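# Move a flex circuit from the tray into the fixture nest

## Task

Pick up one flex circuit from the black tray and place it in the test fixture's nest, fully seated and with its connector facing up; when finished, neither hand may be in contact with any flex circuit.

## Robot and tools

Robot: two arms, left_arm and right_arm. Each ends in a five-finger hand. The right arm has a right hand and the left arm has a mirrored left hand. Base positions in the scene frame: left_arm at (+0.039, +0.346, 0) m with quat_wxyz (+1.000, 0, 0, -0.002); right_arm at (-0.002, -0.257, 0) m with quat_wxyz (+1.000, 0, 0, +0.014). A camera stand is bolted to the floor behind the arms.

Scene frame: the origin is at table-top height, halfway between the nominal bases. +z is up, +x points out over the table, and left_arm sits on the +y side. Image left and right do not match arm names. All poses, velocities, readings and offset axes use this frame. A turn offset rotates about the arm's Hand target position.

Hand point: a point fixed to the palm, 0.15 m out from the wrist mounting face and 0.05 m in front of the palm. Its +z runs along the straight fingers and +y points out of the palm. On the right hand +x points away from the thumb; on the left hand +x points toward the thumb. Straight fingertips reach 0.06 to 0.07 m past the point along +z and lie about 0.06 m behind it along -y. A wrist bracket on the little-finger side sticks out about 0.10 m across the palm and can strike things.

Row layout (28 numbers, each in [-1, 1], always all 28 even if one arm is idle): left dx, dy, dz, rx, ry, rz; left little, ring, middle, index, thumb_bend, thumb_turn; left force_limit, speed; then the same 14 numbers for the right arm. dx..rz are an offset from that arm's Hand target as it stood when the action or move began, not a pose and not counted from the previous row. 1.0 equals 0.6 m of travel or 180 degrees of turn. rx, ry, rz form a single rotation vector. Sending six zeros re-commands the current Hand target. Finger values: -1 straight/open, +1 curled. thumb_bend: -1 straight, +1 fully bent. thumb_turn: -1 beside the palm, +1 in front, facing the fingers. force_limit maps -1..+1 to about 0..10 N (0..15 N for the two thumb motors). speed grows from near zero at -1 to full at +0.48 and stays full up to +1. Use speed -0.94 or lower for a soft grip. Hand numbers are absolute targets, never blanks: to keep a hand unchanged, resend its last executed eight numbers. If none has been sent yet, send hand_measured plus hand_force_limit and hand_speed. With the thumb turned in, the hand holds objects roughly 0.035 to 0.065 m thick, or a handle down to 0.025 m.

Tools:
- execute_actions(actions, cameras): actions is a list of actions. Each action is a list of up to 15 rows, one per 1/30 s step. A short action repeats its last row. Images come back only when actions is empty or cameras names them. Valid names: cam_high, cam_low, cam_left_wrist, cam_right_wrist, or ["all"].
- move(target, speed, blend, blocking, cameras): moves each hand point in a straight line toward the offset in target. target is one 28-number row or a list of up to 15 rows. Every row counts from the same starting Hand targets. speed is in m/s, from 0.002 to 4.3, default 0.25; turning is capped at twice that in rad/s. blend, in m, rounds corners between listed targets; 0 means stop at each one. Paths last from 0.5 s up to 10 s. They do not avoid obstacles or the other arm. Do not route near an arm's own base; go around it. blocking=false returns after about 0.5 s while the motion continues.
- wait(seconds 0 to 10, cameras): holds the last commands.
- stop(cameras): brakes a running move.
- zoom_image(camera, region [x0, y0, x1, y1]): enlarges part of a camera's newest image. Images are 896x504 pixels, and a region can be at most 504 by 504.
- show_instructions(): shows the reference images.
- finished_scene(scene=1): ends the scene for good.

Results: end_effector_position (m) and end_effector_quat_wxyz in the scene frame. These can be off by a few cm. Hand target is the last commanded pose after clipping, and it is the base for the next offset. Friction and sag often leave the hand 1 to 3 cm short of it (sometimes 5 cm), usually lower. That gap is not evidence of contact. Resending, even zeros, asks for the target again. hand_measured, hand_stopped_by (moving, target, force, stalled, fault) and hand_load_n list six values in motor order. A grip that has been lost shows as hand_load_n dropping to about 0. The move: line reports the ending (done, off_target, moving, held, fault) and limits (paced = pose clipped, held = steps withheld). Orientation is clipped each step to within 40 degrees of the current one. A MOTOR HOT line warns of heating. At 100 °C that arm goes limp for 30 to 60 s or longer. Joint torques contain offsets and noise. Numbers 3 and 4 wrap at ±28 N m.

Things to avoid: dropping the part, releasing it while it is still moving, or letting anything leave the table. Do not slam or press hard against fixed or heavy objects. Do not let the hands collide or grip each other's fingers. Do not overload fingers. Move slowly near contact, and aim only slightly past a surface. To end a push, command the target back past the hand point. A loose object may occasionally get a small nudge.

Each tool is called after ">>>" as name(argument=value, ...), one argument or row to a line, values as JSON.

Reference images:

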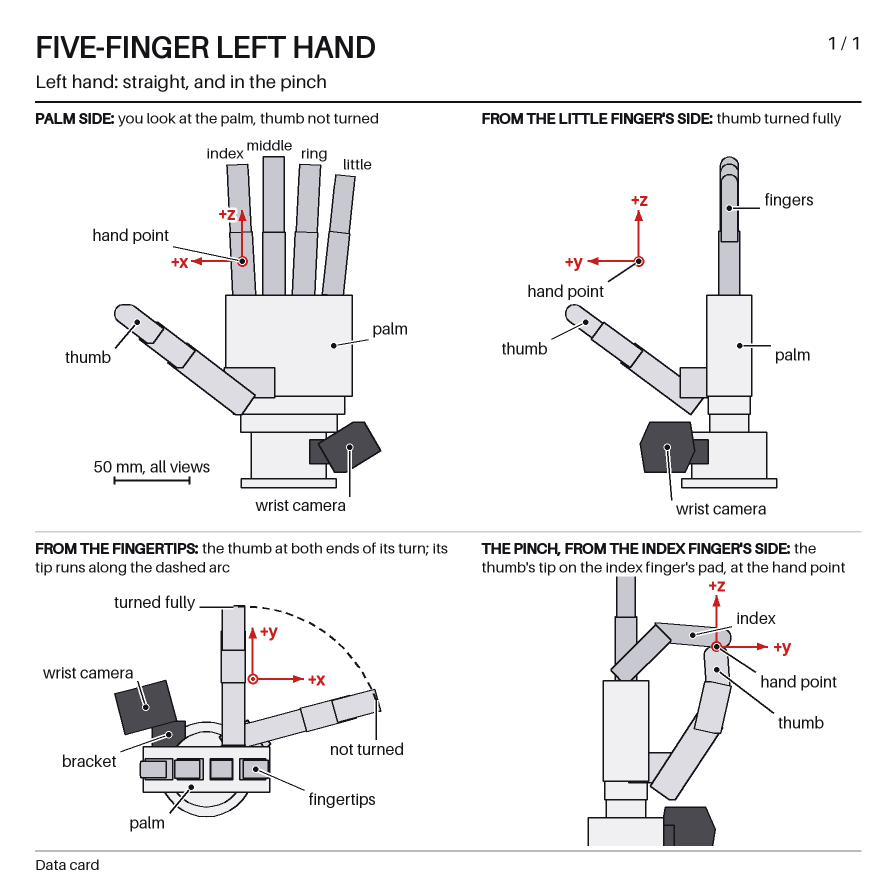

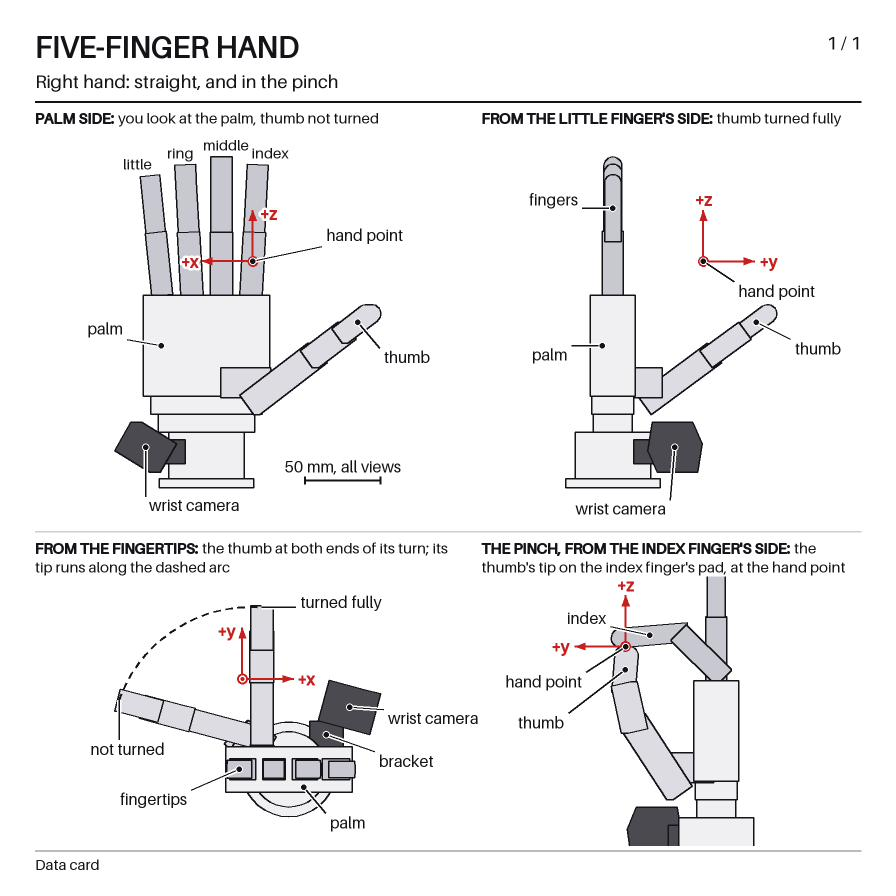

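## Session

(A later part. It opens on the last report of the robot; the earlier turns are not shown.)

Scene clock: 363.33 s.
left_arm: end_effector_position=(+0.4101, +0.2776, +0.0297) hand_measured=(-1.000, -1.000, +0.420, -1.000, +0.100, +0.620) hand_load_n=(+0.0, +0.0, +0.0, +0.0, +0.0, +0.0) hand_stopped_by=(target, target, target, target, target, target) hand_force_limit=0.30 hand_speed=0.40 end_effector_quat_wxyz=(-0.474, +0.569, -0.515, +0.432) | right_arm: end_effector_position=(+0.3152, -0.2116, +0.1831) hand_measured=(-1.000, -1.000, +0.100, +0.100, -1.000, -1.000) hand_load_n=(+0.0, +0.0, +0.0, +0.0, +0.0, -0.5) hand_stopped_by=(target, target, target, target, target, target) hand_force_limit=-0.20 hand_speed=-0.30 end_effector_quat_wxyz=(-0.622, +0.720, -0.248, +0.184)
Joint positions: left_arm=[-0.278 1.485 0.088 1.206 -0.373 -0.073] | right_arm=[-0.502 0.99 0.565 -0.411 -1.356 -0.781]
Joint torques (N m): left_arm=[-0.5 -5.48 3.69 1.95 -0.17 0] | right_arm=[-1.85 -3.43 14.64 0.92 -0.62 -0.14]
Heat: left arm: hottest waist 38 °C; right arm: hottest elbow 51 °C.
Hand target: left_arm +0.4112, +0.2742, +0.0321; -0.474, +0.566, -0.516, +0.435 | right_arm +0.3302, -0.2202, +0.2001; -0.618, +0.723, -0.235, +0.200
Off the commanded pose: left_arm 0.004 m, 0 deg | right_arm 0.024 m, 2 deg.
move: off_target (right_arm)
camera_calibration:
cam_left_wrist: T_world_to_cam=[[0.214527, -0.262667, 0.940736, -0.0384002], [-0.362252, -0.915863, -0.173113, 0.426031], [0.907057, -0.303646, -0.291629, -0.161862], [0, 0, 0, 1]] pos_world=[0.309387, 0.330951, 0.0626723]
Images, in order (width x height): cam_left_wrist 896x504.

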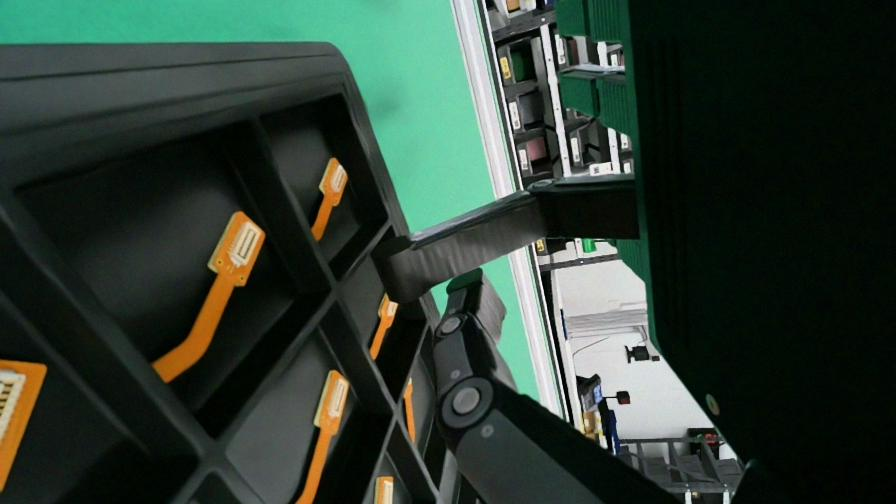

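>>> move(
  target=[0,0,-0.009,0,0,0,-1,-1,0.42,-1,0.1,0.62,0.3,0.4,0,0,0,0,0,0,-1,-1,0.1,0.1,-1,-1,-0.2,-0.3],
  speed=0.04,
  cameras=["cam_left_wrist"],
)

>>> zoom_image(
  camera="cam_left_wrist",
  region=[320, 180, 480, 330],
)

Scene clock: 364.67 s.
left_arm: end_effector_position=(+0.4102, +0.2777, +0.0271) hand_measured=(-1.000, -1.000, +0.420, -1.000, +0.100, +0.620) hand_load_n=(+0.0, +0.0, -3.0, +0.0, +0.0, +0.0) hand_stopped_by=(target, target, target, target, target, target) hand_force_limit=0.30 hand_speed=0.40 end_effector_quat_wxyz=(-0.475, +0.569, -0.515, +0.431) | right_arm: end_effector_position=(+0.3152, -0.2116, +0.1831) hand_measured=(-1.000, -1.000, +0.100, +0.100, -1.000, -1.000) hand_load_n=(+0.0, +0.0, +0.0, +0.0, +0.0, +0.0) hand_stopped_by=(target, target, target, target, target, target) hand_force_limit=-0.20 hand_speed=-0.30 end_effector_quat_wxyz=(-0.622, +0.720, -0.248, +0.184)
Joint positions: left_arm=[-0.278 1.51 0.088 1.231 -0.375 -0.073] | right_arm=[-0.502 0.99 0.565 -0.411 -1.356 -0.781]
Joint torques (N m): left_arm=[-0.21 -3.55 3.52 2.82 -0.14 -0.01] | right_arm=[-1.85 -3.37 14.64 0.92 -0.62 -0.14]
Heat: left arm: hottest waist 38 °C; right arm: hottest elbow 51 °C.
Hand target: left_arm +0.4111, +0.2742, +0.0267; -0.474, +0.566, -0.516, +0.435 | right_arm +0.3302, -0.2202, +0.2001; -0.618, +0.723, -0.235, +0.200
Off the commanded pose: left_arm 0.004 m, 0 deg | right_arm 0.024 m, 2 deg.
move: off_target (right_arm)
camera_calibration:
cam_left_wrist: T_world_to_cam=[[0.215129, -0.26276, 0.940573, -0.0361956], [-0.361314, -0.916197, -0.17331, 0.425427], [0.907288, -0.302558, -0.292039, -0.162996], [0, 0, 0, 1]] pos_world=[0.309384, 0.330949, 0.060174]
Images, in order (width x height): cam_left_wrist 896x504.

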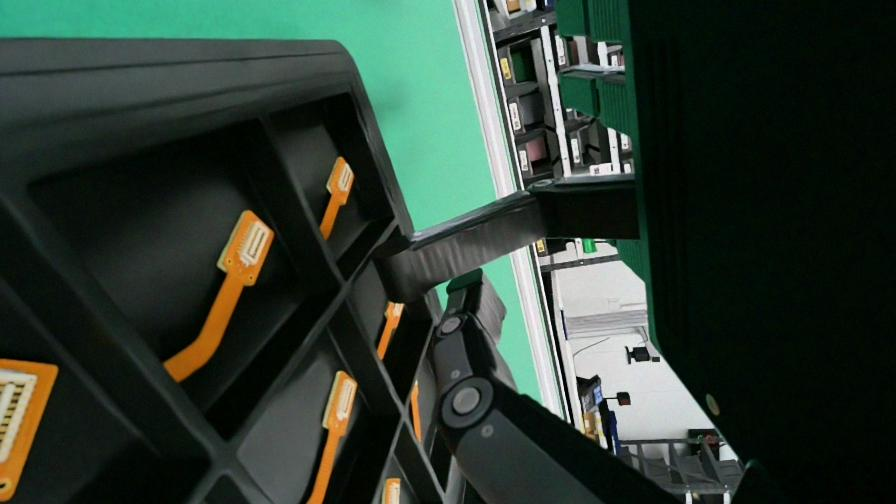

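Scaled by 3.150.

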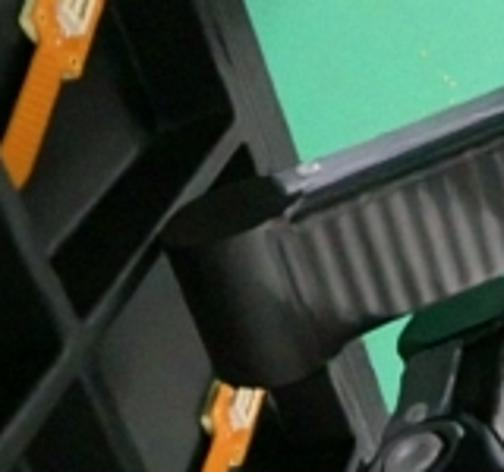

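>>> move(
  target=[
    [0,0,0.008,0,0,0,-1,-1,0.42,-1,0.1,0.62,0.3,0.4,0,0,0,0,0,0,-1,-1,0.1,0.1,-1,-1,-0.2,-0.3],
    [0,-0.0037,0.008,0,0,0,-1,-1,0.42,-1,0.1,0.62,0.3,0.4,0,0,0,0,0,0,-1,-1,0.1,0.1,-1,-1,-0.2,-0.3],
  ],
  speed=0.03,
  cameras=["cam_left_wrist"],
)

>>> zoom_image(
  camera="cam_left_wrist",
  region=[320, 180, 480, 330],
)

Scene clock: 366.37 s.
left_arm: end_effector_position=(+0.4093, +0.2758, +0.0285) hand_measured=(-1.000, -1.000, +0.420, -1.000, +0.100, +0.620) hand_load_n=(+0.0, +0.0, +0.0, +0.0, +0.5, -0.5) hand_stopped_by=(target, target, target, target, target, target) hand_force_limit=0.30 hand_speed=0.40 end_effector_quat_wxyz=(-0.475, +0.568, -0.516, +0.431) | right_arm: end_effector_position=(+0.3152, -0.2116, +0.1831) hand_measured=(-1.000, -1.000, +0.100, +0.100, -1.000, -1.000) hand_load_n=(+0.0, +0.0, +0.0, +0.0, +0.0, -0.5) hand_stopped_by=(target, target, target, target, target, target) hand_force_limit=-0.20 hand_speed=-0.30 end_effector_quat_wxyz=(-0.622, +0.720, -0.248, +0.184)
Joint positions: left_arm=[-0.289 1.492 0.088 1.21 -0.384 -0.073] | right_arm=[-0.502 0.99 0.565 -0.411 -1.356 -0.781]
Joint torques (N m): left_arm=[-0.38 -5.3 3.79 1.73 -0.19 -0.03] | right_arm=[-1.85 -3.43 14.64 0.92 -0.61 -0.14]
Heat: left arm: hottest waist 38 °C; right arm: hottest elbow 51 °C.
Hand target: left_arm +0.4111, +0.2719, +0.0315; -0.474, +0.566, -0.516, +0.435 | right_arm +0.3302, -0.2202, +0.2001; -0.618, +0.723, -0.235, +0.200
Off the commanded pose: left_arm 0.005 m, 1 deg | right_arm 0.024 m, 2 deg.
move: off_target (right_arm)
camera_calibration:
cam_left_wrist: T_world_to_cam=[[0.216411, -0.265233, 0.939584, -0.0375531], [-0.362758, -0.915336, -0.174836, 0.424064], [0.906407, -0.303005, -0.294304, -0.16188], [0, 0, 0, 1]] pos_world=[0.308688, 0.32915, 0.061784]
Images, in order (width x height): cam_left_wrist 896x504.

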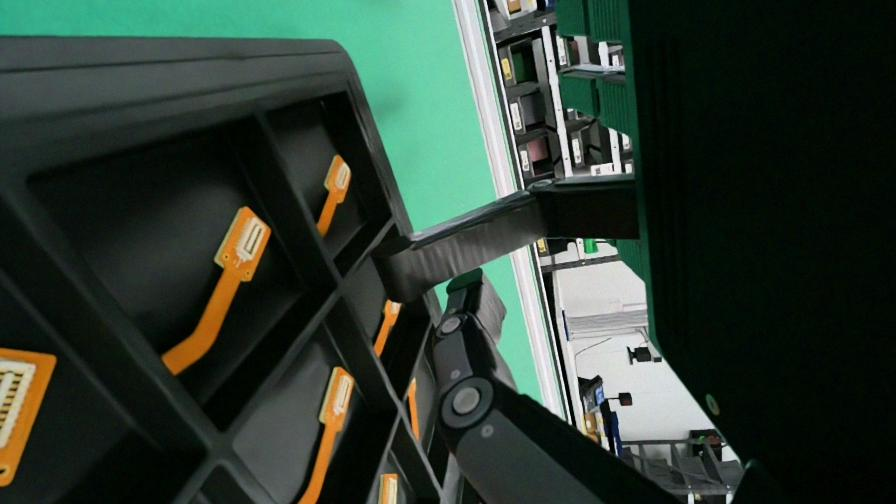

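Scaled by 3.150.

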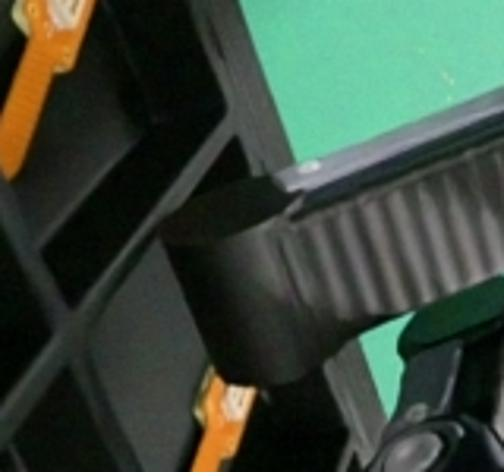

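>>> move(
  target=[
    [0,-0.003,0,0,0,0,-1,-1,0.42,-1,0.1,0.62,0.3,0.4,0,0,0,0,0,0,-1,-1,0.1,0.1,-1,-1,-0.2,-0.3],
    [0,-0.003,-0.009,0,0,0,-1,-1,0.42,-1,0.1,0.62,0.3,0.4,0,0,0,0,0,0,-1,-1,0.1,0.1,-1,-1,-0.2,-0.3],
  ],
  speed=0.03,
  cameras=["cam_left_wrist"],
)

>>> zoom_image(
  camera="cam_left_wrist",
  region=[320, 180, 480, 330],
)

Scene clock: 368.33 s.
left_arm: end_effector_position=(+0.4067, +0.2748, +0.0200) hand_measured=(-1.000, -1.000, +0.420, -1.000, +0.100, +0.620) hand_load_n=(+0.0, +0.0, +0.0, +0.0, +0.0, +0.0) hand_stopped_by=(target, target, target, target, target, target) hand_force_limit=0.30 hand_speed=0.40 end_effector_quat_wxyz=(-0.472, +0.571, -0.523, +0.423) | right_arm: end_effector_position=(+0.3152, -0.2116, +0.1831) hand_measured=(-1.000, -1.000, +0.100, +0.100, -1.000, -1.000) hand_load_n=(+0.0, +0.0, +0.0, +0.0, +0.0, +0.0) hand_stopped_by=(target, target, target, target, target, target) hand_force_limit=-0.20 hand_speed=-0.30 end_effector_quat_wxyz=(-0.622, +0.720, -0.248, +0.184)
Joint positions: left_arm=[-0.298 1.523 0.088 1.219 -0.392 -0.073] | right_arm=[-0.502 0.99 0.565 -0.411 -1.356 -0.781]
Joint torques (N m): left_arm=[-0.32 -4.31 3.64 3.12 -0.19 -0.04] | right_arm=[-1.85 -3.37 14.65 0.92 -0.62 -0.15]
Heat: left arm: hottest waist 38 °C; right arm: hottest elbow 51 °C.
Hand target: left_arm +0.4112, +0.2702, +0.0262; -0.474, +0.566, -0.516, +0.435 | right_arm +0.3302, -0.2202, +0.2001; -0.618, +0.723, -0.235, +0.200
Off the commanded pose: left_arm 0.009 m, 2 deg | right_arm 0.024 m, 2 deg.
move: off_target (right_arm)
camera_calibration:
cam_left_wrist: T_world_to_cam=[[0.235205, -0.272933, 0.932838, -0.0346361], [-0.366892, -0.913689, -0.174823, 0.421914], [0.900038, -0.301132, -0.315041, -0.159725], [0, 0, 0, 1]] pos_world=[0.306703, 0.327947, 0.05575]
Images, in order (width x height): cam_left_wrist 896x504.

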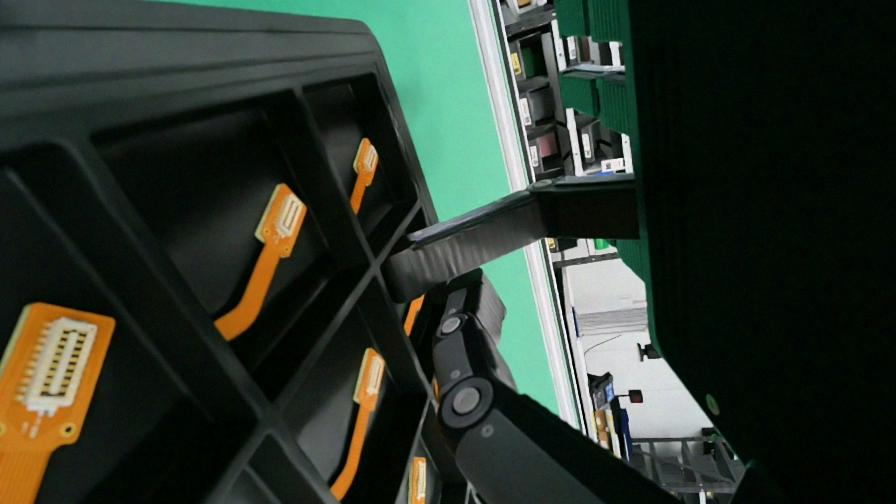

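Scaled by 3.150.

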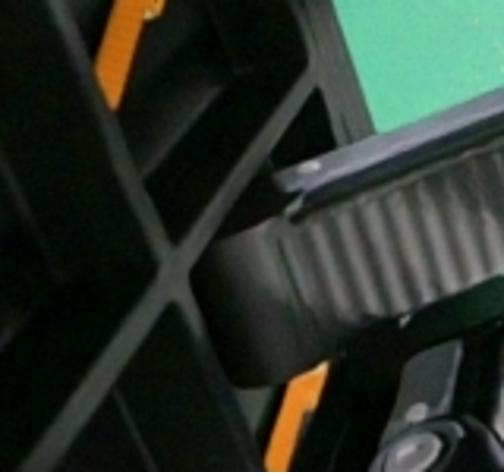

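>>> execute_actions(
  actions=[],
  cameras=["cam_high", "cam_right_wrist"],
)

>>> zoom_image(
  camera="cam_high",
  region=[400, 150, 600, 300],
)

Scene clock: 370.63 s.
left_arm: end_effector_position=(+0.4067, +0.2748, +0.0199) hand_measured=(-1.000, -1.000, +0.420, -1.000, +0.100, +0.620) hand_load_n=(+0.0, +0.0, +0.0, +0.0, +0.0, +0.0) hand_stopped_by=(target, target, target, target, target, target) hand_force_limit=0.30 hand_speed=0.40 end_effector_quat_wxyz=(-0.472, +0.571, -0.523, +0.423) | right_arm: end_effector_position=(+0.3152, -0.2116, +0.1831) hand_measured=(-1.000, -1.000, +0.100, +0.100, -1.000, -1.000) hand_load_n=(+0.0, +0.0, +0.0, +0.0, +0.0, -0.5) hand_stopped_by=(target, target, target, target, target, target) hand_force_limit=-0.20 hand_speed=-0.30 end_effector_quat_wxyz=(-0.622, +0.720, -0.248, +0.184)
Joint positions: left_arm=[-0.298 1.523 0.088 1.22 -0.392 -0.073] | right_arm=[-0.502 0.99 0.565 -0.411 -1.356 -0.781]
Joint velocities: within noise
Joint torques (N m): left_arm=[-0.26 -4.31 3.63 3.22 -0.2 -0.04] | right_arm=[-1.79 -3.37 14.65 0.92 -0.62 -0.15]
Heat: left arm: hottest waist 38 °C; right arm: hottest elbow 51 °C.
Hand target: left_arm +0.4112, +0.2702, +0.0262; -0.474, +0.566, -0.516, +0.435 | right_arm +0.3302, -0.2202, +0.2001; -0.618, +0.723, -0.235, +0.200
Off the commanded pose: left_arm 0.009 m, 2 deg | right_arm 0.024 m, 2 deg.
camera_calibration:
cam_right_wrist: T_world_to_cam=[[0.148892, -0.230208, -0.961684, 0.0832546], [-0.986685, -0.0989583, -0.129074, 0.292541], [-0.0654526, 0.968097, -0.241877, 0.38512], [0, 0, 0, 1]] pos_world=[0.301457, -0.324718, 0.210976]
Images, in order (width x height): cam_high 896x504, cam_right_wrist 896x504.

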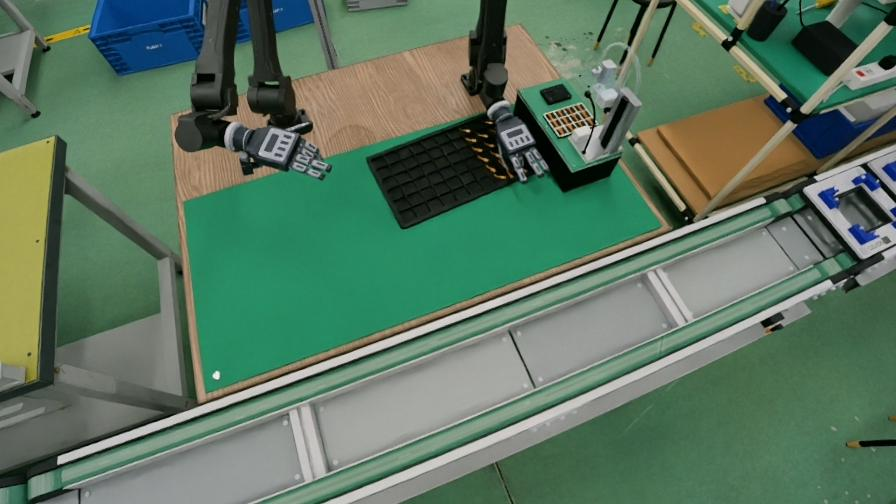

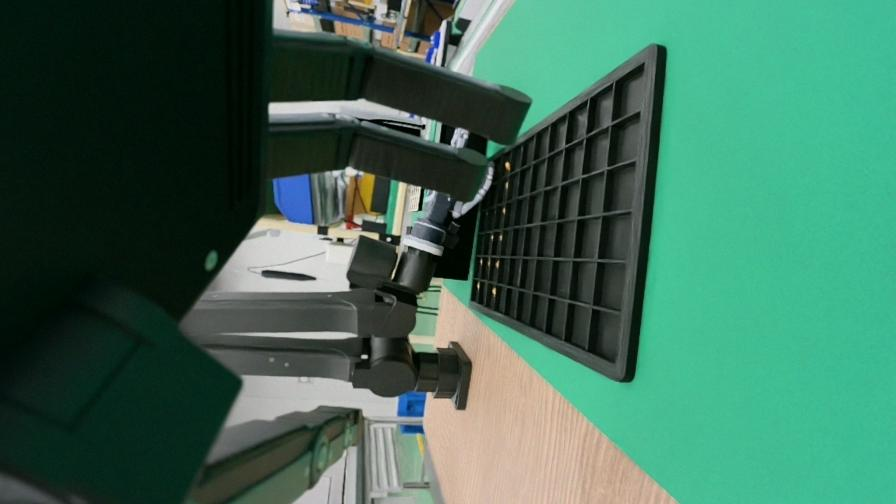

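Scaled by 2.520.

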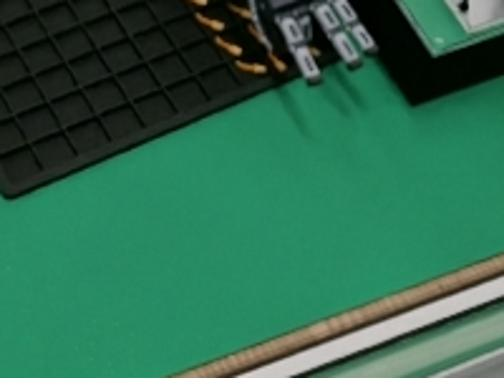

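>>> move(
  target=[0.006,0,0.002,0,0,0,-1,-1,0.42,-1,0.1,0.62,0.3,0.4,0,0,0,0,0,0,-1,-1,0.1,0.1,-1,-1,-0.2,-0.3],
  speed=0.03,
  cameras=["cam_left_wrist"],
)

>>> zoom_image(
  camera="cam_left_wrist",
  region=[320, 180, 480, 330],
)

Scene clock: 371.77 s.
left_arm: end_effector_position=(+0.4066, +0.2746, +0.0199) hand_measured=(-1.000, -1.000, +0.420, -1.000, +0.100, +0.620) hand_load_n=(+0.0, +0.0, +0.0, +0.0, +0.0, +0.0) hand_stopped_by=(target, target, target, target, target, target) hand_force_limit=0.30 hand_speed=0.40 end_effector_quat_wxyz=(-0.471, +0.570, -0.523, +0.423) | right_arm: end_effector_position=(+0.3152, -0.2116, +0.1831) hand_measured=(-1.000, -1.000, +0.100, +0.100, -1.000, -1.000) hand_load_n=(+0.0, -0.5, +0.0, +0.0, +0.0, -0.5) hand_stopped_by=(target, target, target, target, target, target) hand_force_limit=-0.20 hand_speed=-0.30 end_effector_quat_wxyz=(-0.622, +0.720, -0.248, +0.184)
Joint positions: left_arm=[-0.298 1.523 0.088 1.22 -0.391 -0.073] | right_arm=[-0.502 0.99 0.565 -0.411 -1.356 -0.781]
Joint torques (N m): left_arm=[0.15 -4.54 4.37 2.73 -0.05 -0.02] | right_arm=[-1.85 -3.37 14.65 0.92 -0.61 -0.14]
Heat: left arm: hottest waist 38 °C; right arm: hottest elbow 51 °C.
Hand target: left_arm +0.4148, +0.2702, +0.0274; -0.474, +0.566, -0.516, +0.435 | right_arm +0.3302, -0.2202, +0.2001; -0.618, +0.723, -0.235, +0.200
Off the commanded pose: left_arm 0.012 m, 2 deg | right_arm 0.024 m, 2 deg.
move: off_target (left_arm, right_arm)
camera_calibration:
cam_left_wrist: T_world_to_cam=[[0.234957, -0.273036, 0.93287, -0.0344855], [-0.367853, -0.913332, -0.174668, 0.422014], [0.899711, -0.30212, -0.315031, -0.159455], [0, 0, 0, 1]] pos_world=[0.306805, 0.327849, 0.0556497]
Images, in order (width x height): cam_left_wrist 896x504.

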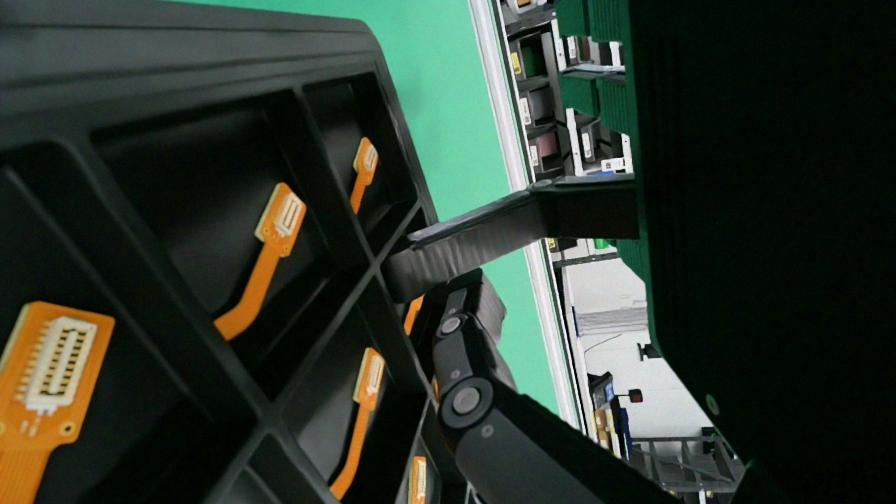

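Scaled by 3.150.

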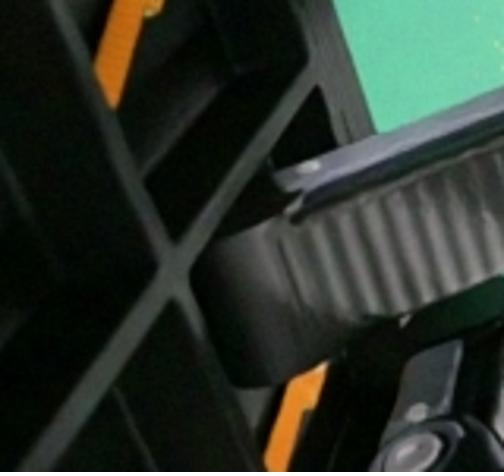

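>>> move(
  target=[0.005,0,0.0,0,0,0,-1,-1,0.42,-1,0.1,0.62,0.3,0.4,0,0,0,0,0,0,-1,-1,0.1,0.1,-1,-1,-0.2,-0.3],
  speed=0.03,
)

Scene clock: 372.57 s.
left_arm: end_effector_position=(+0.4066, +0.2738, +0.0199) hand_measured=(-1.000, -1.000, +0.420, -1.000, +0.100, +0.620) hand_load_n=(+0.0, +0.0, +0.0, +0.0, +0.0, +0.0) hand_stopped_by=(target, target, target, target, target, target) hand_force_limit=0.30 hand_speed=0.40 end_effector_quat_wxyz=(-0.470, +0.570, -0.524, +0.424) | right_arm: end_effector_position=(+0.3152, -0.2116, +0.1831) hand_measured=(-1.000, -1.000, +0.100, +0.100, -1.000, -1.000) hand_load_n=(+0.0, +0.0, +0.0, +0.0, +0.0, +0.0) hand_stopped_by=(target, target, target, target, target, target) hand_force_limit=-0.20 hand_speed=-0.30 end_effector_quat_wxyz=(-0.622, +0.720, -0.248, +0.184)
Joint positions: left_arm=[-0.298 1.523 0.088 1.22 -0.387 -0.073] | right_arm=[-0.502 0.99 0.565 -0.411 -1.356 -0.781]
Joint torques (N m): left_arm=[0.38 -4.42 5.01 2.54 -0.05 -0.01] | right_arm=[-1.85 -3.43 14.65 0.92 -0.61 -0.15]
Heat: left arm: hottest waist 38 °C; right arm: hottest elbow 51 °C.
Hand target: left_arm +0.4178, +0.2702, +0.0274; -0.474, +0.566, -0.516, +0.435 | right_arm +0.3302, -0.2202, +0.2001; -0.618, +0.723, -0.235, +0.200
Off the commanded pose: left_arm 0.014 m, 2 deg | right_arm 0.024 m, 2 deg.
move: off_target (left_arm, right_arm)

>>> move(
  target=[0.004,0,0.0,0,0,0,-1,-1,0.42,-1,0.1,0.62,0.3,0.4,0,0,0,0,0,0,-1,-1,0.1,0.1,-1,-1,-0.2,-0.3],
  speed=0.03,
)

Scene clock: 373.47 s.
left_arm: end_effector_position=(+0.4102, +0.2720, +0.0220) hand_measured=(-1.000, -1.000, +0.420, -1.000, +0.100, +0.620) hand_load_n=(+0.0, +0.0, +0.0, +0.0, -0.5, +0.0) hand_stopped_by=(target, target, target, target, target, target) hand_force_limit=0.30 hand_speed=0.40 end_effector_quat_wxyz=(-0.470, +0.568, -0.523, +0.428) | right_arm: end_effector_position=(+0.3152, -0.2116, +0.1831) hand_measured=(-1.000, -1.000, +0.100, +0.100, -1.000, -1.000) hand_load_n=(+0.0, +0.0, +0.0, +0.0, +0.0, +0.0) hand_stopped_by=(target, target, target, target, target, target) hand_force_limit=-0.20 hand_speed=-0.30 end_effector_quat_wxyz=(-0.622, +0.720, -0.248, +0.184)
Joint positions: left_arm=[-0.298 1.524 0.096 1.22 -0.384 -0.073] | right_arm=[-0.502 0.99 0.565 -0.411 -1.356 -0.781]
Joint torques (N m): left_arm=[0.79 -3.78 5.01 2.56 -0.05 -0.01] | right_arm=[-1.85 -3.37 14.65 0.92 -0.62 -0.15]
Heat: left arm: hottest waist 38 °C; right arm: hottest elbow 51 °C.
Hand target: left_arm +0.4202, +0.2702, +0.0274; -0.474, +0.566, -0.516, +0.435 | right_arm +0.3302, -0.2202, +0.2001; -0.618, +0.723, -0.235, +0.200
Off the commanded pose: left_arm 0.011 m, 1 deg | right_arm 0.024 m, 2 deg.
move: off_target (left_arm, right_arm)

>>> execute_actions(
  actions=[],
  cameras=["cam_left_wrist"],
)

>>> zoom_image(
  camera="cam_left_wrist",
  region=[320, 180, 480, 330],
)

Scene clock: 373.60 s.
left_arm: end_effector_position=(+0.4101, +0.2720, +0.0219) hand_measured=(-1.000, -1.000, +0.420, -1.000, +0.100, +0.620) hand_load_n=(+0.0, +0.0, +0.0, +0.0, +0.0, +0.0) hand_stopped_by=(target, target, target, target, target, target) hand_force_limit=0.30 hand_speed=0.40 end_effector_quat_wxyz=(-0.470, +0.568, -0.523, +0.428) | right_arm: end_effector_position=(+0.3152, -0.2116, +0.1831) hand_measured=(-1.000, -1.000, +0.100, +0.100, -1.000, -1.000) hand_load_n=(+0.0, +0.0, +0.0, +0.0, +0.0, +0.0) hand_stopped_by=(target, target, target, target, target, target) hand_force_limit=-0.20 hand_speed=-0.30 end_effector_quat_wxyz=(-0.622, +0.720, -0.248, +0.184)
Joint positions: left_arm=[-0.298 1.524 0.096 1.22 -0.384 -0.073] | right_arm=[-0.502 0.99 0.565 -0.411 -1.356 -0.781]
Joint velocities: within noise
Joint torques (N m): left_arm=[0.73 -4.31 4.81 2.47 -0.04 -0.02] | right_arm=[-1.85 -3.37 14.65 0.92 -0.62 -0.14]
Heat: left arm: hottest waist 38 °C; right arm: hottest elbow 51 °C.
Hand target: left_arm +0.4201, +0.2702, +0.0274; -0.474, +0.566, -0.516, +0.435 | right_arm +0.3302, -0.2202, +0.2001; -0.618, +0.723, -0.235, +0.200
Off the commanded pose: left_arm 0.012 m, 1 deg | right_arm 0.024 m, 2 deg.
camera_calibration:
cam_left_wrist: T_world_to_cam=[[0.227254, -0.271395, 0.935254, -0.0351987], [-0.373595, -0.911196, -0.173636, 0.42295], [0.899323, -0.309947, -0.308464, -0.160576], [0, 0, 0, 1]] pos_world=[0.310421, 0.326068, 0.0568269]
Images, in order (width x height): cam_left_wrist 896x504.

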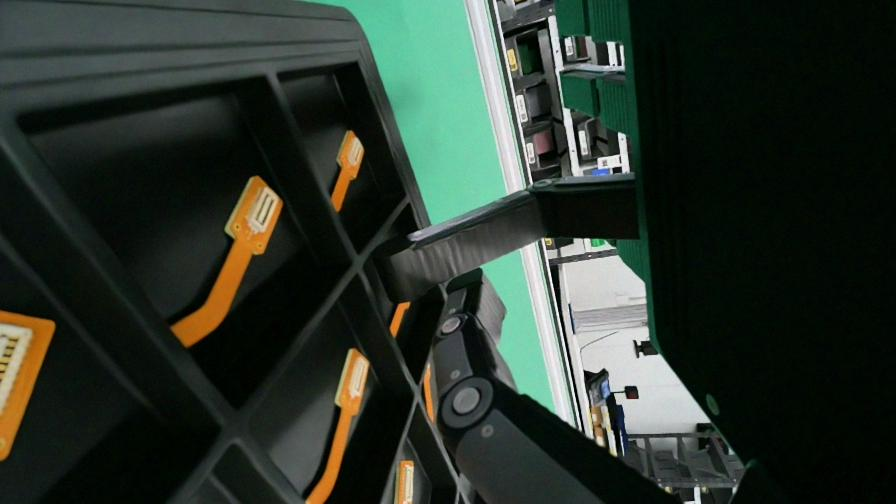

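Scaled by 3.150.

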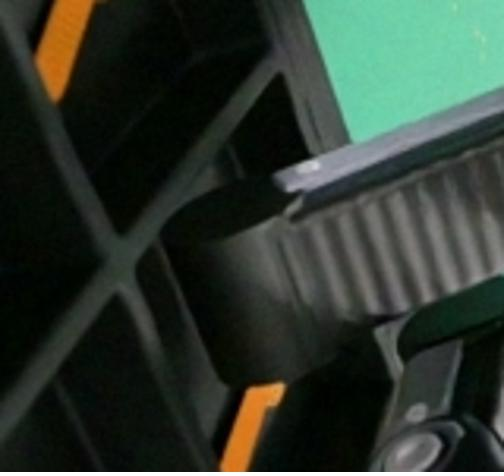

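>>> zoom_image(
  camera="cam_left_wrist",
  region=[370, 260, 450, 340],
)

Scaled by 6.300.

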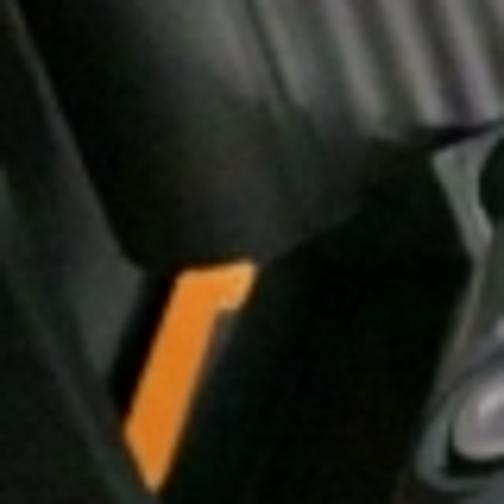

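>>> move(
  target=[0.006,0.002,-0.002,0,0,0,-1,-1,0.42,-1,0.1,0.62,0.3,0.4,0,0,0,0,0,0,-1,-1,0.1,0.1,-1,-1,-0.2,-0.3],
  speed=0.03,
  cameras=["cam_left_wrist"],
)

>>> zoom_image(
  camera="cam_left_wrist",
  region=[340, 180, 470, 330],
)

Scene clock: 377.07 s.
left_arm: end_effector_position=(+0.4128, +0.2712, +0.0194) hand_measured=(-1.000, -1.000, +0.420, -1.000, +0.100, +0.620) hand_load_n=(+0.0, +0.0, -1.0, -0.5, +0.0, +0.0) hand_stopped_by=(target, target, target, target, target, target) hand_force_limit=0.30 hand_speed=0.40 end_effector_quat_wxyz=(-0.468, +0.568, -0.525, +0.427) | right_arm: end_effector_position=(+0.3152, -0.2116, +0.1831) hand_measured=(-1.000, -1.000, +0.100, +0.100, -1.000, -1.000) hand_load_n=(+0.0, +0.0, +0.0, +0.0, +0.0, +0.0) hand_stopped_by=(target, target, target, target, target, target) hand_force_limit=-0.20 hand_speed=-0.30 end_effector_quat_wxyz=(-0.622, +0.720, -0.248, +0.184)
Joint positions: left_arm=[-0.292 1.538 0.104 1.22 -0.374 -0.073] | right_arm=[-0.502 0.99 0.565 -0.411 -1.356 -0.781]
Joint torques (N m): left_arm=[1.32 -4.19 4.79 2.77 -0.03 0] | right_arm=[-1.85 -3.43 14.65 0.92 -0.62 -0.14]
Heat: left arm: hottest waist 38 °C; right arm: hottest elbow 51 °C.
Hand target: left_arm +0.4238, +0.2714, +0.0263; -0.474, +0.566, -0.515, +0.435 | right_arm +0.3302, -0.2202, +0.2001; -0.618, +0.723, -0.235, +0.200
Off the commanded pose: left_arm 0.013 m, 2 deg | right_arm 0.024 m, 2 deg.
move: off_target (left_arm, right_arm)
camera_calibration:
cam_left_wrist: T_world_to_cam=[[0.231406, -0.271961, 0.934071, -0.0352716], [-0.378583, -0.909624, -0.171053, 0.424432], [0.896173, -0.314041, -0.313452, -0.161455], [0, 0, 0, 1]] pos_world=[0.313537, 0.325777, 0.054938]
Images, in order (width x height): cam_left_wrist 896x504.

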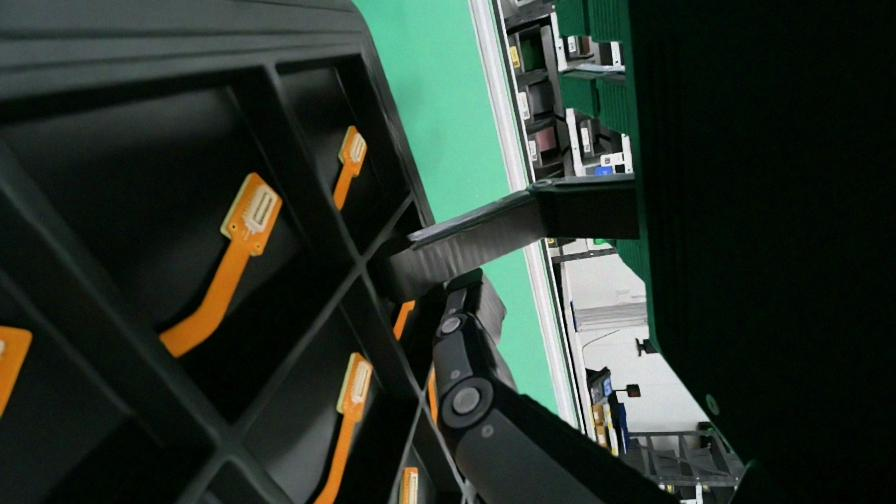

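Scaled by 3.360.

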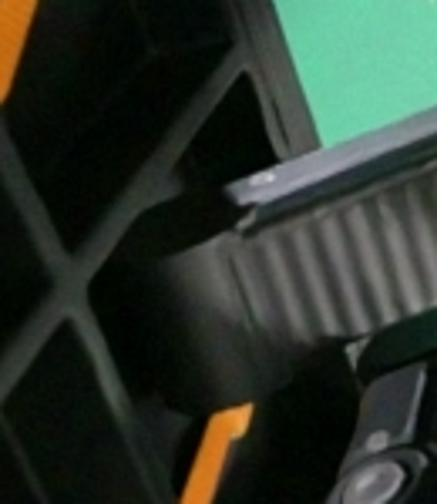

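>>> move(
  target=[0.006,0.0,0.005,0,0,0,-1,-1,0.42,-1,0.1,0.62,0.3,0.4,0,0,0,0,0,0,-1,-1,0.1,0.1,-1,-1,-0.2,-0.3],
  speed=0.03,
)

Scene clock: 378.67 s.
left_arm: end_effector_position=(+0.4171, +0.2709, +0.0216) hand_measured=(-1.000, -1.000, +0.420, -1.000, +0.100, +0.620) hand_load_n=(+0.0, +0.0, +0.0, -0.5, +0.0, +0.0) hand_stopped_by=(target, target, target, target, target, target) hand_force_limit=0.30 hand_speed=0.40 end_effector_quat_wxyz=(-0.469, +0.568, -0.523, +0.430) | right_arm: end_effector_position=(+0.3152, -0.2116, +0.1831) hand_measured=(-1.000, -1.000, +0.100, +0.100, -1.000, -1.000) hand_load_n=(+0.0, +0.0, +0.0, +0.0, +0.0, -0.5) hand_stopped_by=(target, target, target, target, target, target) hand_force_limit=-0.20 hand_speed=-0.30 end_effector_quat_wxyz=(-0.622, +0.720, -0.248, +0.184)
Joint positions: left_arm=[-0.287 1.538 0.114 1.218 -0.369 -0.073] | right_arm=[-0.502 0.99 0.565 -0.411 -1.356 -0.781]
Joint torques (N m): left_arm=[1.2 -6.07 4.89 1.83 -0.03 0.02] | right_arm=[-1.85 -3.43 14.64 0.91 -0.62 -0.15]
Heat: left arm: hottest waist 38 °C; right arm: hottest elbow 51 °C.
Hand target: left_arm +0.4273, +0.2714, +0.0292; -0.474, +0.566, -0.516, +0.435 | right_arm +0.3302, -0.2202, +0.2001; -0.618, +0.723, -0.235, +0.200
Off the commanded pose: left_arm 0.013 m, 1 deg | right_arm 0.024 m, 2 deg.
move: off_target (left_arm, right_arm)

>>> move(
  target=[0.005,0.002,0.001,0,0,0,-1,-1,0.42,-1,0.1,0.62,0.3,0.4,0,0,0,0,0,0,-1,-1,0.1,0.1,-1,-1,-0.2,-0.3],
  speed=0.03,
  cameras=["cam_left_wrist"],
)

>>> zoom_image(
  camera="cam_left_wrist",
  region=[340, 180, 470, 330],
)

Scene clock: 379.57 s.
left_arm: end_effector_position=(+0.4201, +0.2719, +0.0222) hand_measured=(-1.000, -1.000, +0.420, -1.000, +0.100, +0.620) hand_load_n=(+0.0, +0.0, +0.0, +0.0, +0.0, +0.0) hand_stopped_by=(target, target, target, target, target, target) hand_force_limit=0.30 hand_speed=0.40 end_effector_quat_wxyz=(-0.468, +0.568, -0.523, +0.430) | right_arm: end_effector_position=(+0.3152, -0.2116, +0.1831) hand_measured=(-1.000, -1.000, +0.100, +0.100, -1.000, -1.000) hand_load_n=(+0.0, -0.5, +0.0, +0.0, +0.0, +0.0) hand_stopped_by=(target, target, target, target, target, target) hand_force_limit=-0.20 hand_speed=-0.30 end_effector_quat_wxyz=(-0.622, +0.720, -0.248, +0.184)
Joint positions: left_arm=[-0.278 1.537 0.12 1.211 -0.36 -0.073] | right_arm=[-0.502 0.99 0.565 -0.411 -1.356 -0.781]
Joint torques (N m): left_arm=[1.08 -5.77 4.97 1.84 -0.03 0.04] | right_arm=[-1.85 -3.43 14.64 0.92 -0.62 -0.15]
Heat: left arm: hottest waist 38 °C; right arm: hottest elbow 51 °C.
Hand target: left_arm +0.4304, +0.2726, +0.0299; -0.474, +0.566, -0.515, +0.435 | right_arm +0.3302, -0.2202, +0.2001; -0.618, +0.723, -0.235, +0.200
Off the commanded pose: left_arm 0.013 m, 1 deg | right_arm 0.024 m, 2 deg.
move: off_target (left_arm, right_arm)
camera_calibration:
cam_left_wrist: T_world_to_cam=[[0.225531, -0.267202, 0.936877, -0.0382517], [-0.376799, -0.91074, -0.169042, 0.427807], [0.89842, -0.31489, -0.306081, -0.167746], [0, 0, 0, 1]] pos_world=[0.320531, 0.326579, 0.0568108]
Images, in order (width x height): cam_left_wrist 896x504.

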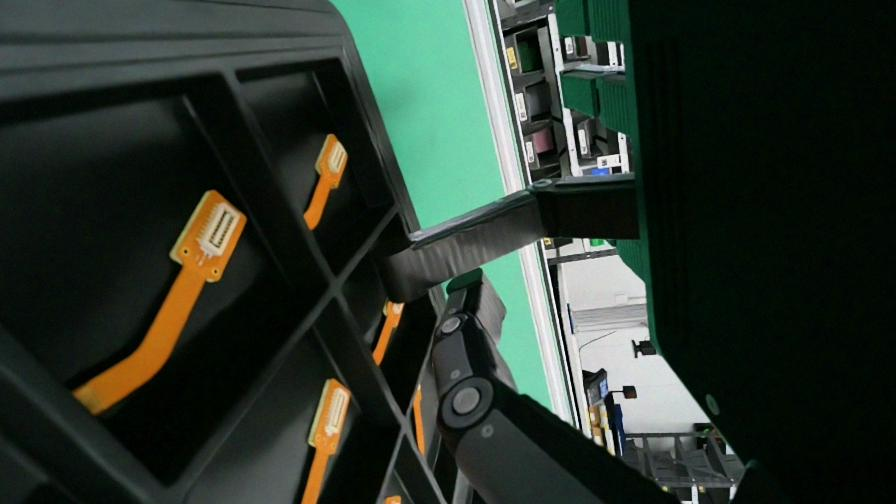

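Scaled by 3.360.

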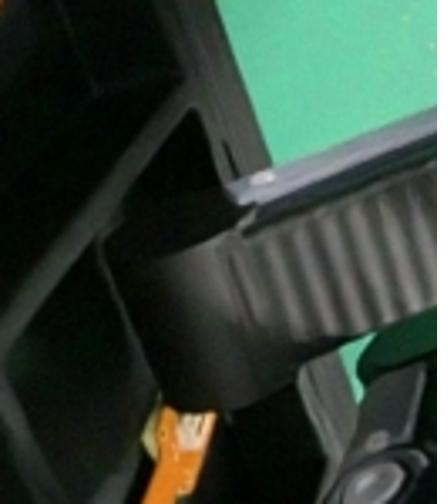

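>>> zoom_image(
  camera="cam_left_wrist",
  region=[360, 270, 440, 350],
)

Scaled by 6.300.

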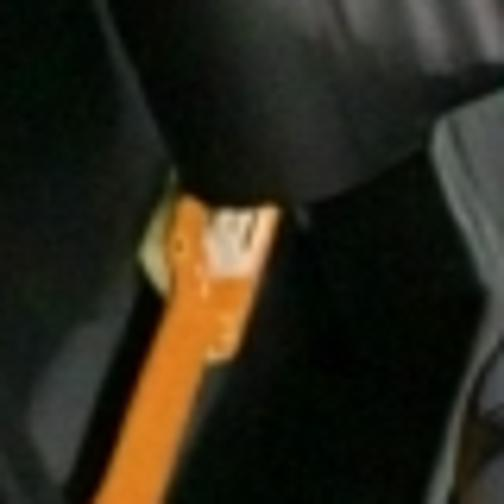

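>>> move(
  target=[-0.001,0.0065,0.0,0,0,0,-1,-1,0.42,-1,0.1,0.62,0.3,0.4,0,0,0,0,0,0,-1,-1,0.1,0.1,-1,-1,-0.2,-0.3],
  speed=0.03,
  cameras=["cam_left_wrist"],
)

>>> zoom_image(
  camera="cam_left_wrist",
  region=[340, 180, 470, 330],
)

Scene clock: 381.20 s.
left_arm: end_effector_position=(+0.4209, +0.2751, +0.0222) hand_measured=(-1.000, -1.000, +0.420, -1.000, +0.100, +0.620) hand_load_n=(+0.0, -0.5, +0.0, +0.0, +0.0, +0.0) hand_stopped_by=(target, target, target, target, target, target) hand_force_limit=0.30 hand_speed=0.40 end_effector_quat_wxyz=(-0.467, +0.569, -0.522, +0.431) | right_arm: end_effector_position=(+0.3152, -0.2116, +0.1831) hand_measured=(-1.000, -1.000, +0.100, +0.100, -1.000, -1.000) hand_load_n=(+0.0, +0.0, +0.0, +0.0, +0.0, -0.5) hand_stopped_by=(target, target, target, target, target, target) hand_force_limit=-0.20 hand_speed=-0.30 end_effector_quat_wxyz=(-0.622, +0.720, -0.248, +0.184)
Joint positions: left_arm=[-0.262 1.537 0.12 1.21 -0.344 -0.073] | right_arm=[-0.502 0.99 0.565 -0.411 -1.356 -0.781]
Joint torques (N m): left_arm=[1.26 -6.07 4.66 2.03 -0.06 0.07] | right_arm=[-1.85 -3.37 14.65 0.92 -0.62 -0.15]
Heat: left arm: hottest waist 38 °C; right arm: hottest elbow 51 °C.
Hand target: left_arm +0.4298, +0.2765, +0.0297; -0.474, +0.566, -0.516, +0.435 | right_arm +0.3302, -0.2202, +0.2001; -0.618, +0.723, -0.235, +0.200
Off the commanded pose: left_arm 0.012 m, 1 deg | right_arm 0.024 m, 2 deg.
move: off_target (left_arm, right_arm)
camera_calibration:
cam_left_wrist: T_world_to_cam=[[0.226602, -0.264011, 0.937523, -0.0389325], [-0.376314, -0.911547, -0.16574, 0.430966], [0.898354, -0.315246, -0.30591, -0.167449], [0, 0, 0, 1]] pos_world=[0.321429, 0.329779, 0.0567042]
Images, in order (width x height): cam_left_wrist 896x504.

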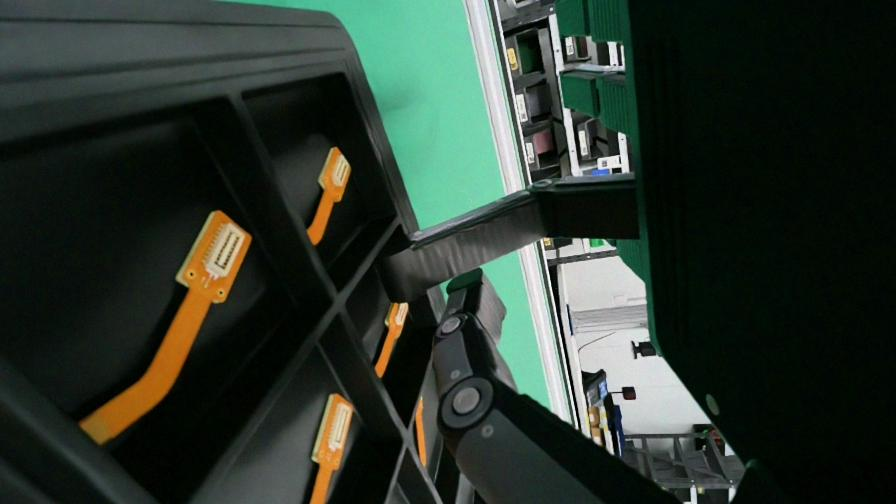

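Scaled by 3.360.

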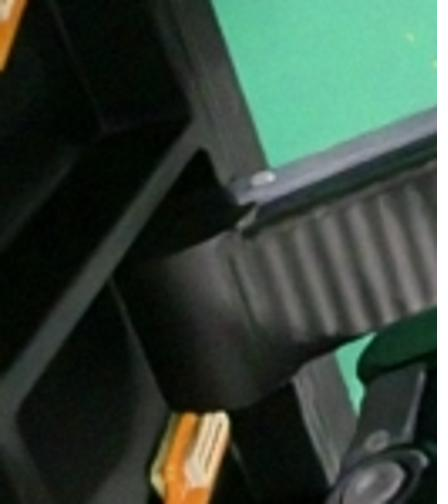

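>>> move(
  target=[0,0,-0.007,0,0,0,-1,-1,0.42,-1,0.1,0.62,0.3,0.4,0,0,0,0,0,0,-1,-1,0.1,0.1,-1,-1,-0.2,-0.3],
  speed=0.03,
)

Scene clock: 382.90 s.
left_arm: end_effector_position=(+0.4204, +0.2753, +0.0195) hand_measured=(-1.000, -1.000, +0.420, -1.000, +0.100, +0.620) hand_load_n=(+0.0, +0.0, -1.5, -0.5, +0.0, +0.0) hand_stopped_by=(target, target, target, target, target, target) hand_force_limit=0.30 hand_speed=0.40 end_effector_quat_wxyz=(-0.466, +0.570, -0.523, +0.429) | right_arm: end_effector_position=(+0.3152, -0.2116, +0.1831) hand_measured=(-1.000, -1.000, +0.100, +0.100, -1.000, -1.000) hand_load_n=(+0.0, -0.5, +0.0, +0.0, +0.0, +0.0) hand_stopped_by=(target, target, target, target, target, target) hand_force_limit=-0.20 hand_speed=-0.30 end_effector_quat_wxyz=(-0.622, +0.720, -0.248, +0.184)
Joint positions: left_arm=[-0.262 1.548 0.12 1.216 -0.344 -0.073] | right_arm=[-0.502 0.99 0.565 -0.411 -1.356 -0.781]
Joint torques (N m): left_arm=[1.26 -4.13 4.55 3.03 -0.05 0.07] | right_arm=[-1.79 -3.37 14.64 0.92 -0.62 -0.15]
Heat: left arm: hottest waist 38 °C; right arm: hottest elbow 51 °C.
Hand target: left_arm +0.4297, +0.2765, +0.0255; -0.474, +0.566, -0.516, +0.435 | right_arm +0.3302, -0.2202, +0.2001; -0.618, +0.723, -0.235, +0.200
Off the commanded pose: left_arm 0.011 m, 1 deg | right_arm 0.024 m, 2 deg.
move: off_target (left_arm, right_arm)

>>> move(
  target=[0,0,0.005,0,0,0,-1,-1,0.42,-1,0.1,0.62,0.3,0.4,0,0,0,0,0,0,-1,-1,0.1,0.1,-1,-1,-0.2,-0.3],
  speed=0.03,
)

Scene clock: 384.00 s.
left_arm: end_effector_position=(+0.4204, +0.2753, +0.0197) hand_measured=(-1.000, -1.000, +0.420, -1.000, +0.100, +0.620) hand_load_n=(-0.5, +0.0, +0.0, +0.0, +0.0, +0.0) hand_stopped_by=(target, target, target, target, target, target) hand_force_limit=0.30 hand_speed=0.40 end_effector_quat_wxyz=(-0.466, +0.570, -0.523, +0.429) | right_arm: end_effector_position=(+0.3152, -0.2116, +0.1831) hand_measured=(-1.000, -1.000, +0.100, +0.100, -1.000, -1.000) hand_load_n=(+0.0, +0.0, +0.0, +0.0, +0.0, +0.0) hand_stopped_by=(target, target, target, target, target, target) hand_force_limit=-0.20 hand_speed=-0.30 end_effector_quat_wxyz=(-0.622, +0.720, -0.248, +0.184)
Joint positions: left_arm=[-0.262 1.547 0.12 1.216 -0.344 -0.073] | right_arm=[-0.502 0.99 0.565 -0.411 -1.356 -0.781]
Joint torques (N m): left_arm=[1.03 -6.18 4.57 2.18 -0.03 0.07] | right_arm=[-1.85 -3.37 14.64 0.92 -0.61 -0.15]
Heat: left arm: hottest waist 38 °C; right arm: hottest elbow 51 °C.
Hand target: left_arm +0.4297, +0.2765, +0.0285; -0.474, +0.566, -0.516, +0.435 | right_arm +0.3302, -0.2202, +0.2001; -0.618, +0.723, -0.235, +0.200
Off the commanded pose: left_arm 0.013 m, 1 deg | right_arm 0.024 m, 2 deg.
move: off_target (left_arm, right_arm)

>>> move(
  target=[0,0,0.0025,0,0,0,-1,-1,0.42,-1,0.1,0.62,0.3,0.4,0,0,0,0,0,0,-1,-1,0.1,0.1,-1,-1,-0.2,-0.3],
  speed=0.03,
)

Scene clock: 385.00 s.
left_arm: end_effector_position=(+0.4214, +0.2750, +0.0235) hand_measured=(-1.000, -1.000, +0.420, -1.000, +0.100, +0.620) hand_load_n=(+0.0, +0.0, +0.0, +0.0, +0.0, +0.0) hand_stopped_by=(target, target, target, target, target, target) hand_force_limit=0.30 hand_speed=0.40 end_effector_quat_wxyz=(-0.468, +0.569, -0.521, +0.432) | right_arm: end_effector_position=(+0.3152, -0.2116, +0.1831) hand_measured=(-1.000, -1.000, +0.100, +0.100, -1.000, -1.000) hand_load_n=(-0.5, +0.0, +0.0, +0.0, +0.0, +0.0) hand_stopped_by=(target, target, target, target, target, target) hand_force_limit=-0.20 hand_speed=-0.30 end_effector_quat_wxyz=(-0.622, +0.720, -0.248, +0.184)
Joint positions: left_arm=[-0.262 1.534 0.12 1.212 -0.344 -0.073] | right_arm=[-0.502 0.99 0.565 -0.411 -1.356 -0.781]
Joint torques (N m): left_arm=[1.38 -6.01 4.68 1.83 -0.04 0.07] | right_arm=[-1.85 -3.43 14.64 0.92 -0.61 -0.14]
Heat: left arm: hottest waist 38 °C; right arm: hottest elbow 51 °C.
Hand target: left_arm +0.4297, +0.2765, +0.0300; -0.474, +0.566, -0.516, +0.435 | right_arm +0.3302, -0.2202, +0.2001; -0.618, +0.723, -0.235, +0.200
Off the commanded pose: left_arm 0.011 m, 1 deg | right_arm 0.024 m, 2 deg.
move: off_target (left_arm, right_arm)

>>> move(
  target=[0,0,-0.004,0,0,0,-1,-1,0.42,-1,0.1,0.62,0.3,0.4,0,0,0,0,0,0,-1,-1,0.1,0.1,-1,-1,-0.2,-0.3],
  speed=0.03,
)

Scene clock: 386.00 s.
left_arm: end_effector_position=(+0.4214, +0.2750, +0.0235) hand_measured=(-1.000, -1.000, +0.420, -1.000, +0.100, +0.620) hand_load_n=(+0.0, +0.0, +0.0, +0.0, +0.5, +0.0) hand_stopped_by=(target, target, target, target, target, target) hand_force_limit=0.30 hand_speed=0.40 end_effector_quat_wxyz=(-0.468, +0.569, -0.521, +0.432) | right_arm: end_effector_position=(+0.3152, -0.2116, +0.1831) hand_measured=(-1.000, -1.000, +0.100, +0.100, -1.000, -1.000) hand_load_n=(+0.0, +0.0, +0.0, +0.0, +0.0, +0.0) hand_stopped_by=(target, target, target, target, target, target) hand_force_limit=-0.20 hand_speed=-0.30 end_effector_quat_wxyz=(-0.622, +0.720, -0.248, +0.184)
Joint positions: left_arm=[-0.262 1.534 0.12 1.212 -0.344 -0.073] | right_arm=[-0.502 0.99 0.565 -0.411 -1.356 -0.781]
Joint torques (N m): left_arm=[1.2 -4.48 4.66 2.54 -0.03 0.07] | right_arm=[-1.85 -3.37 14.64 0.91 -0.61 -0.14]
Heat: left arm: hottest waist 38 °C; right arm: hottest elbow 51 °C.
Hand target: left_arm +0.4298, +0.2765, +0.0277; -0.474, +0.566, -0.516, +0.435 | right_arm +0.3302, -0.2202, +0.2001; -0.618, +0.723, -0.235, +0.200
Off the commanded pose: left_arm 0.009 m, 1 deg | right_arm 0.024 m, 2 deg.
move: off_target (right_arm)


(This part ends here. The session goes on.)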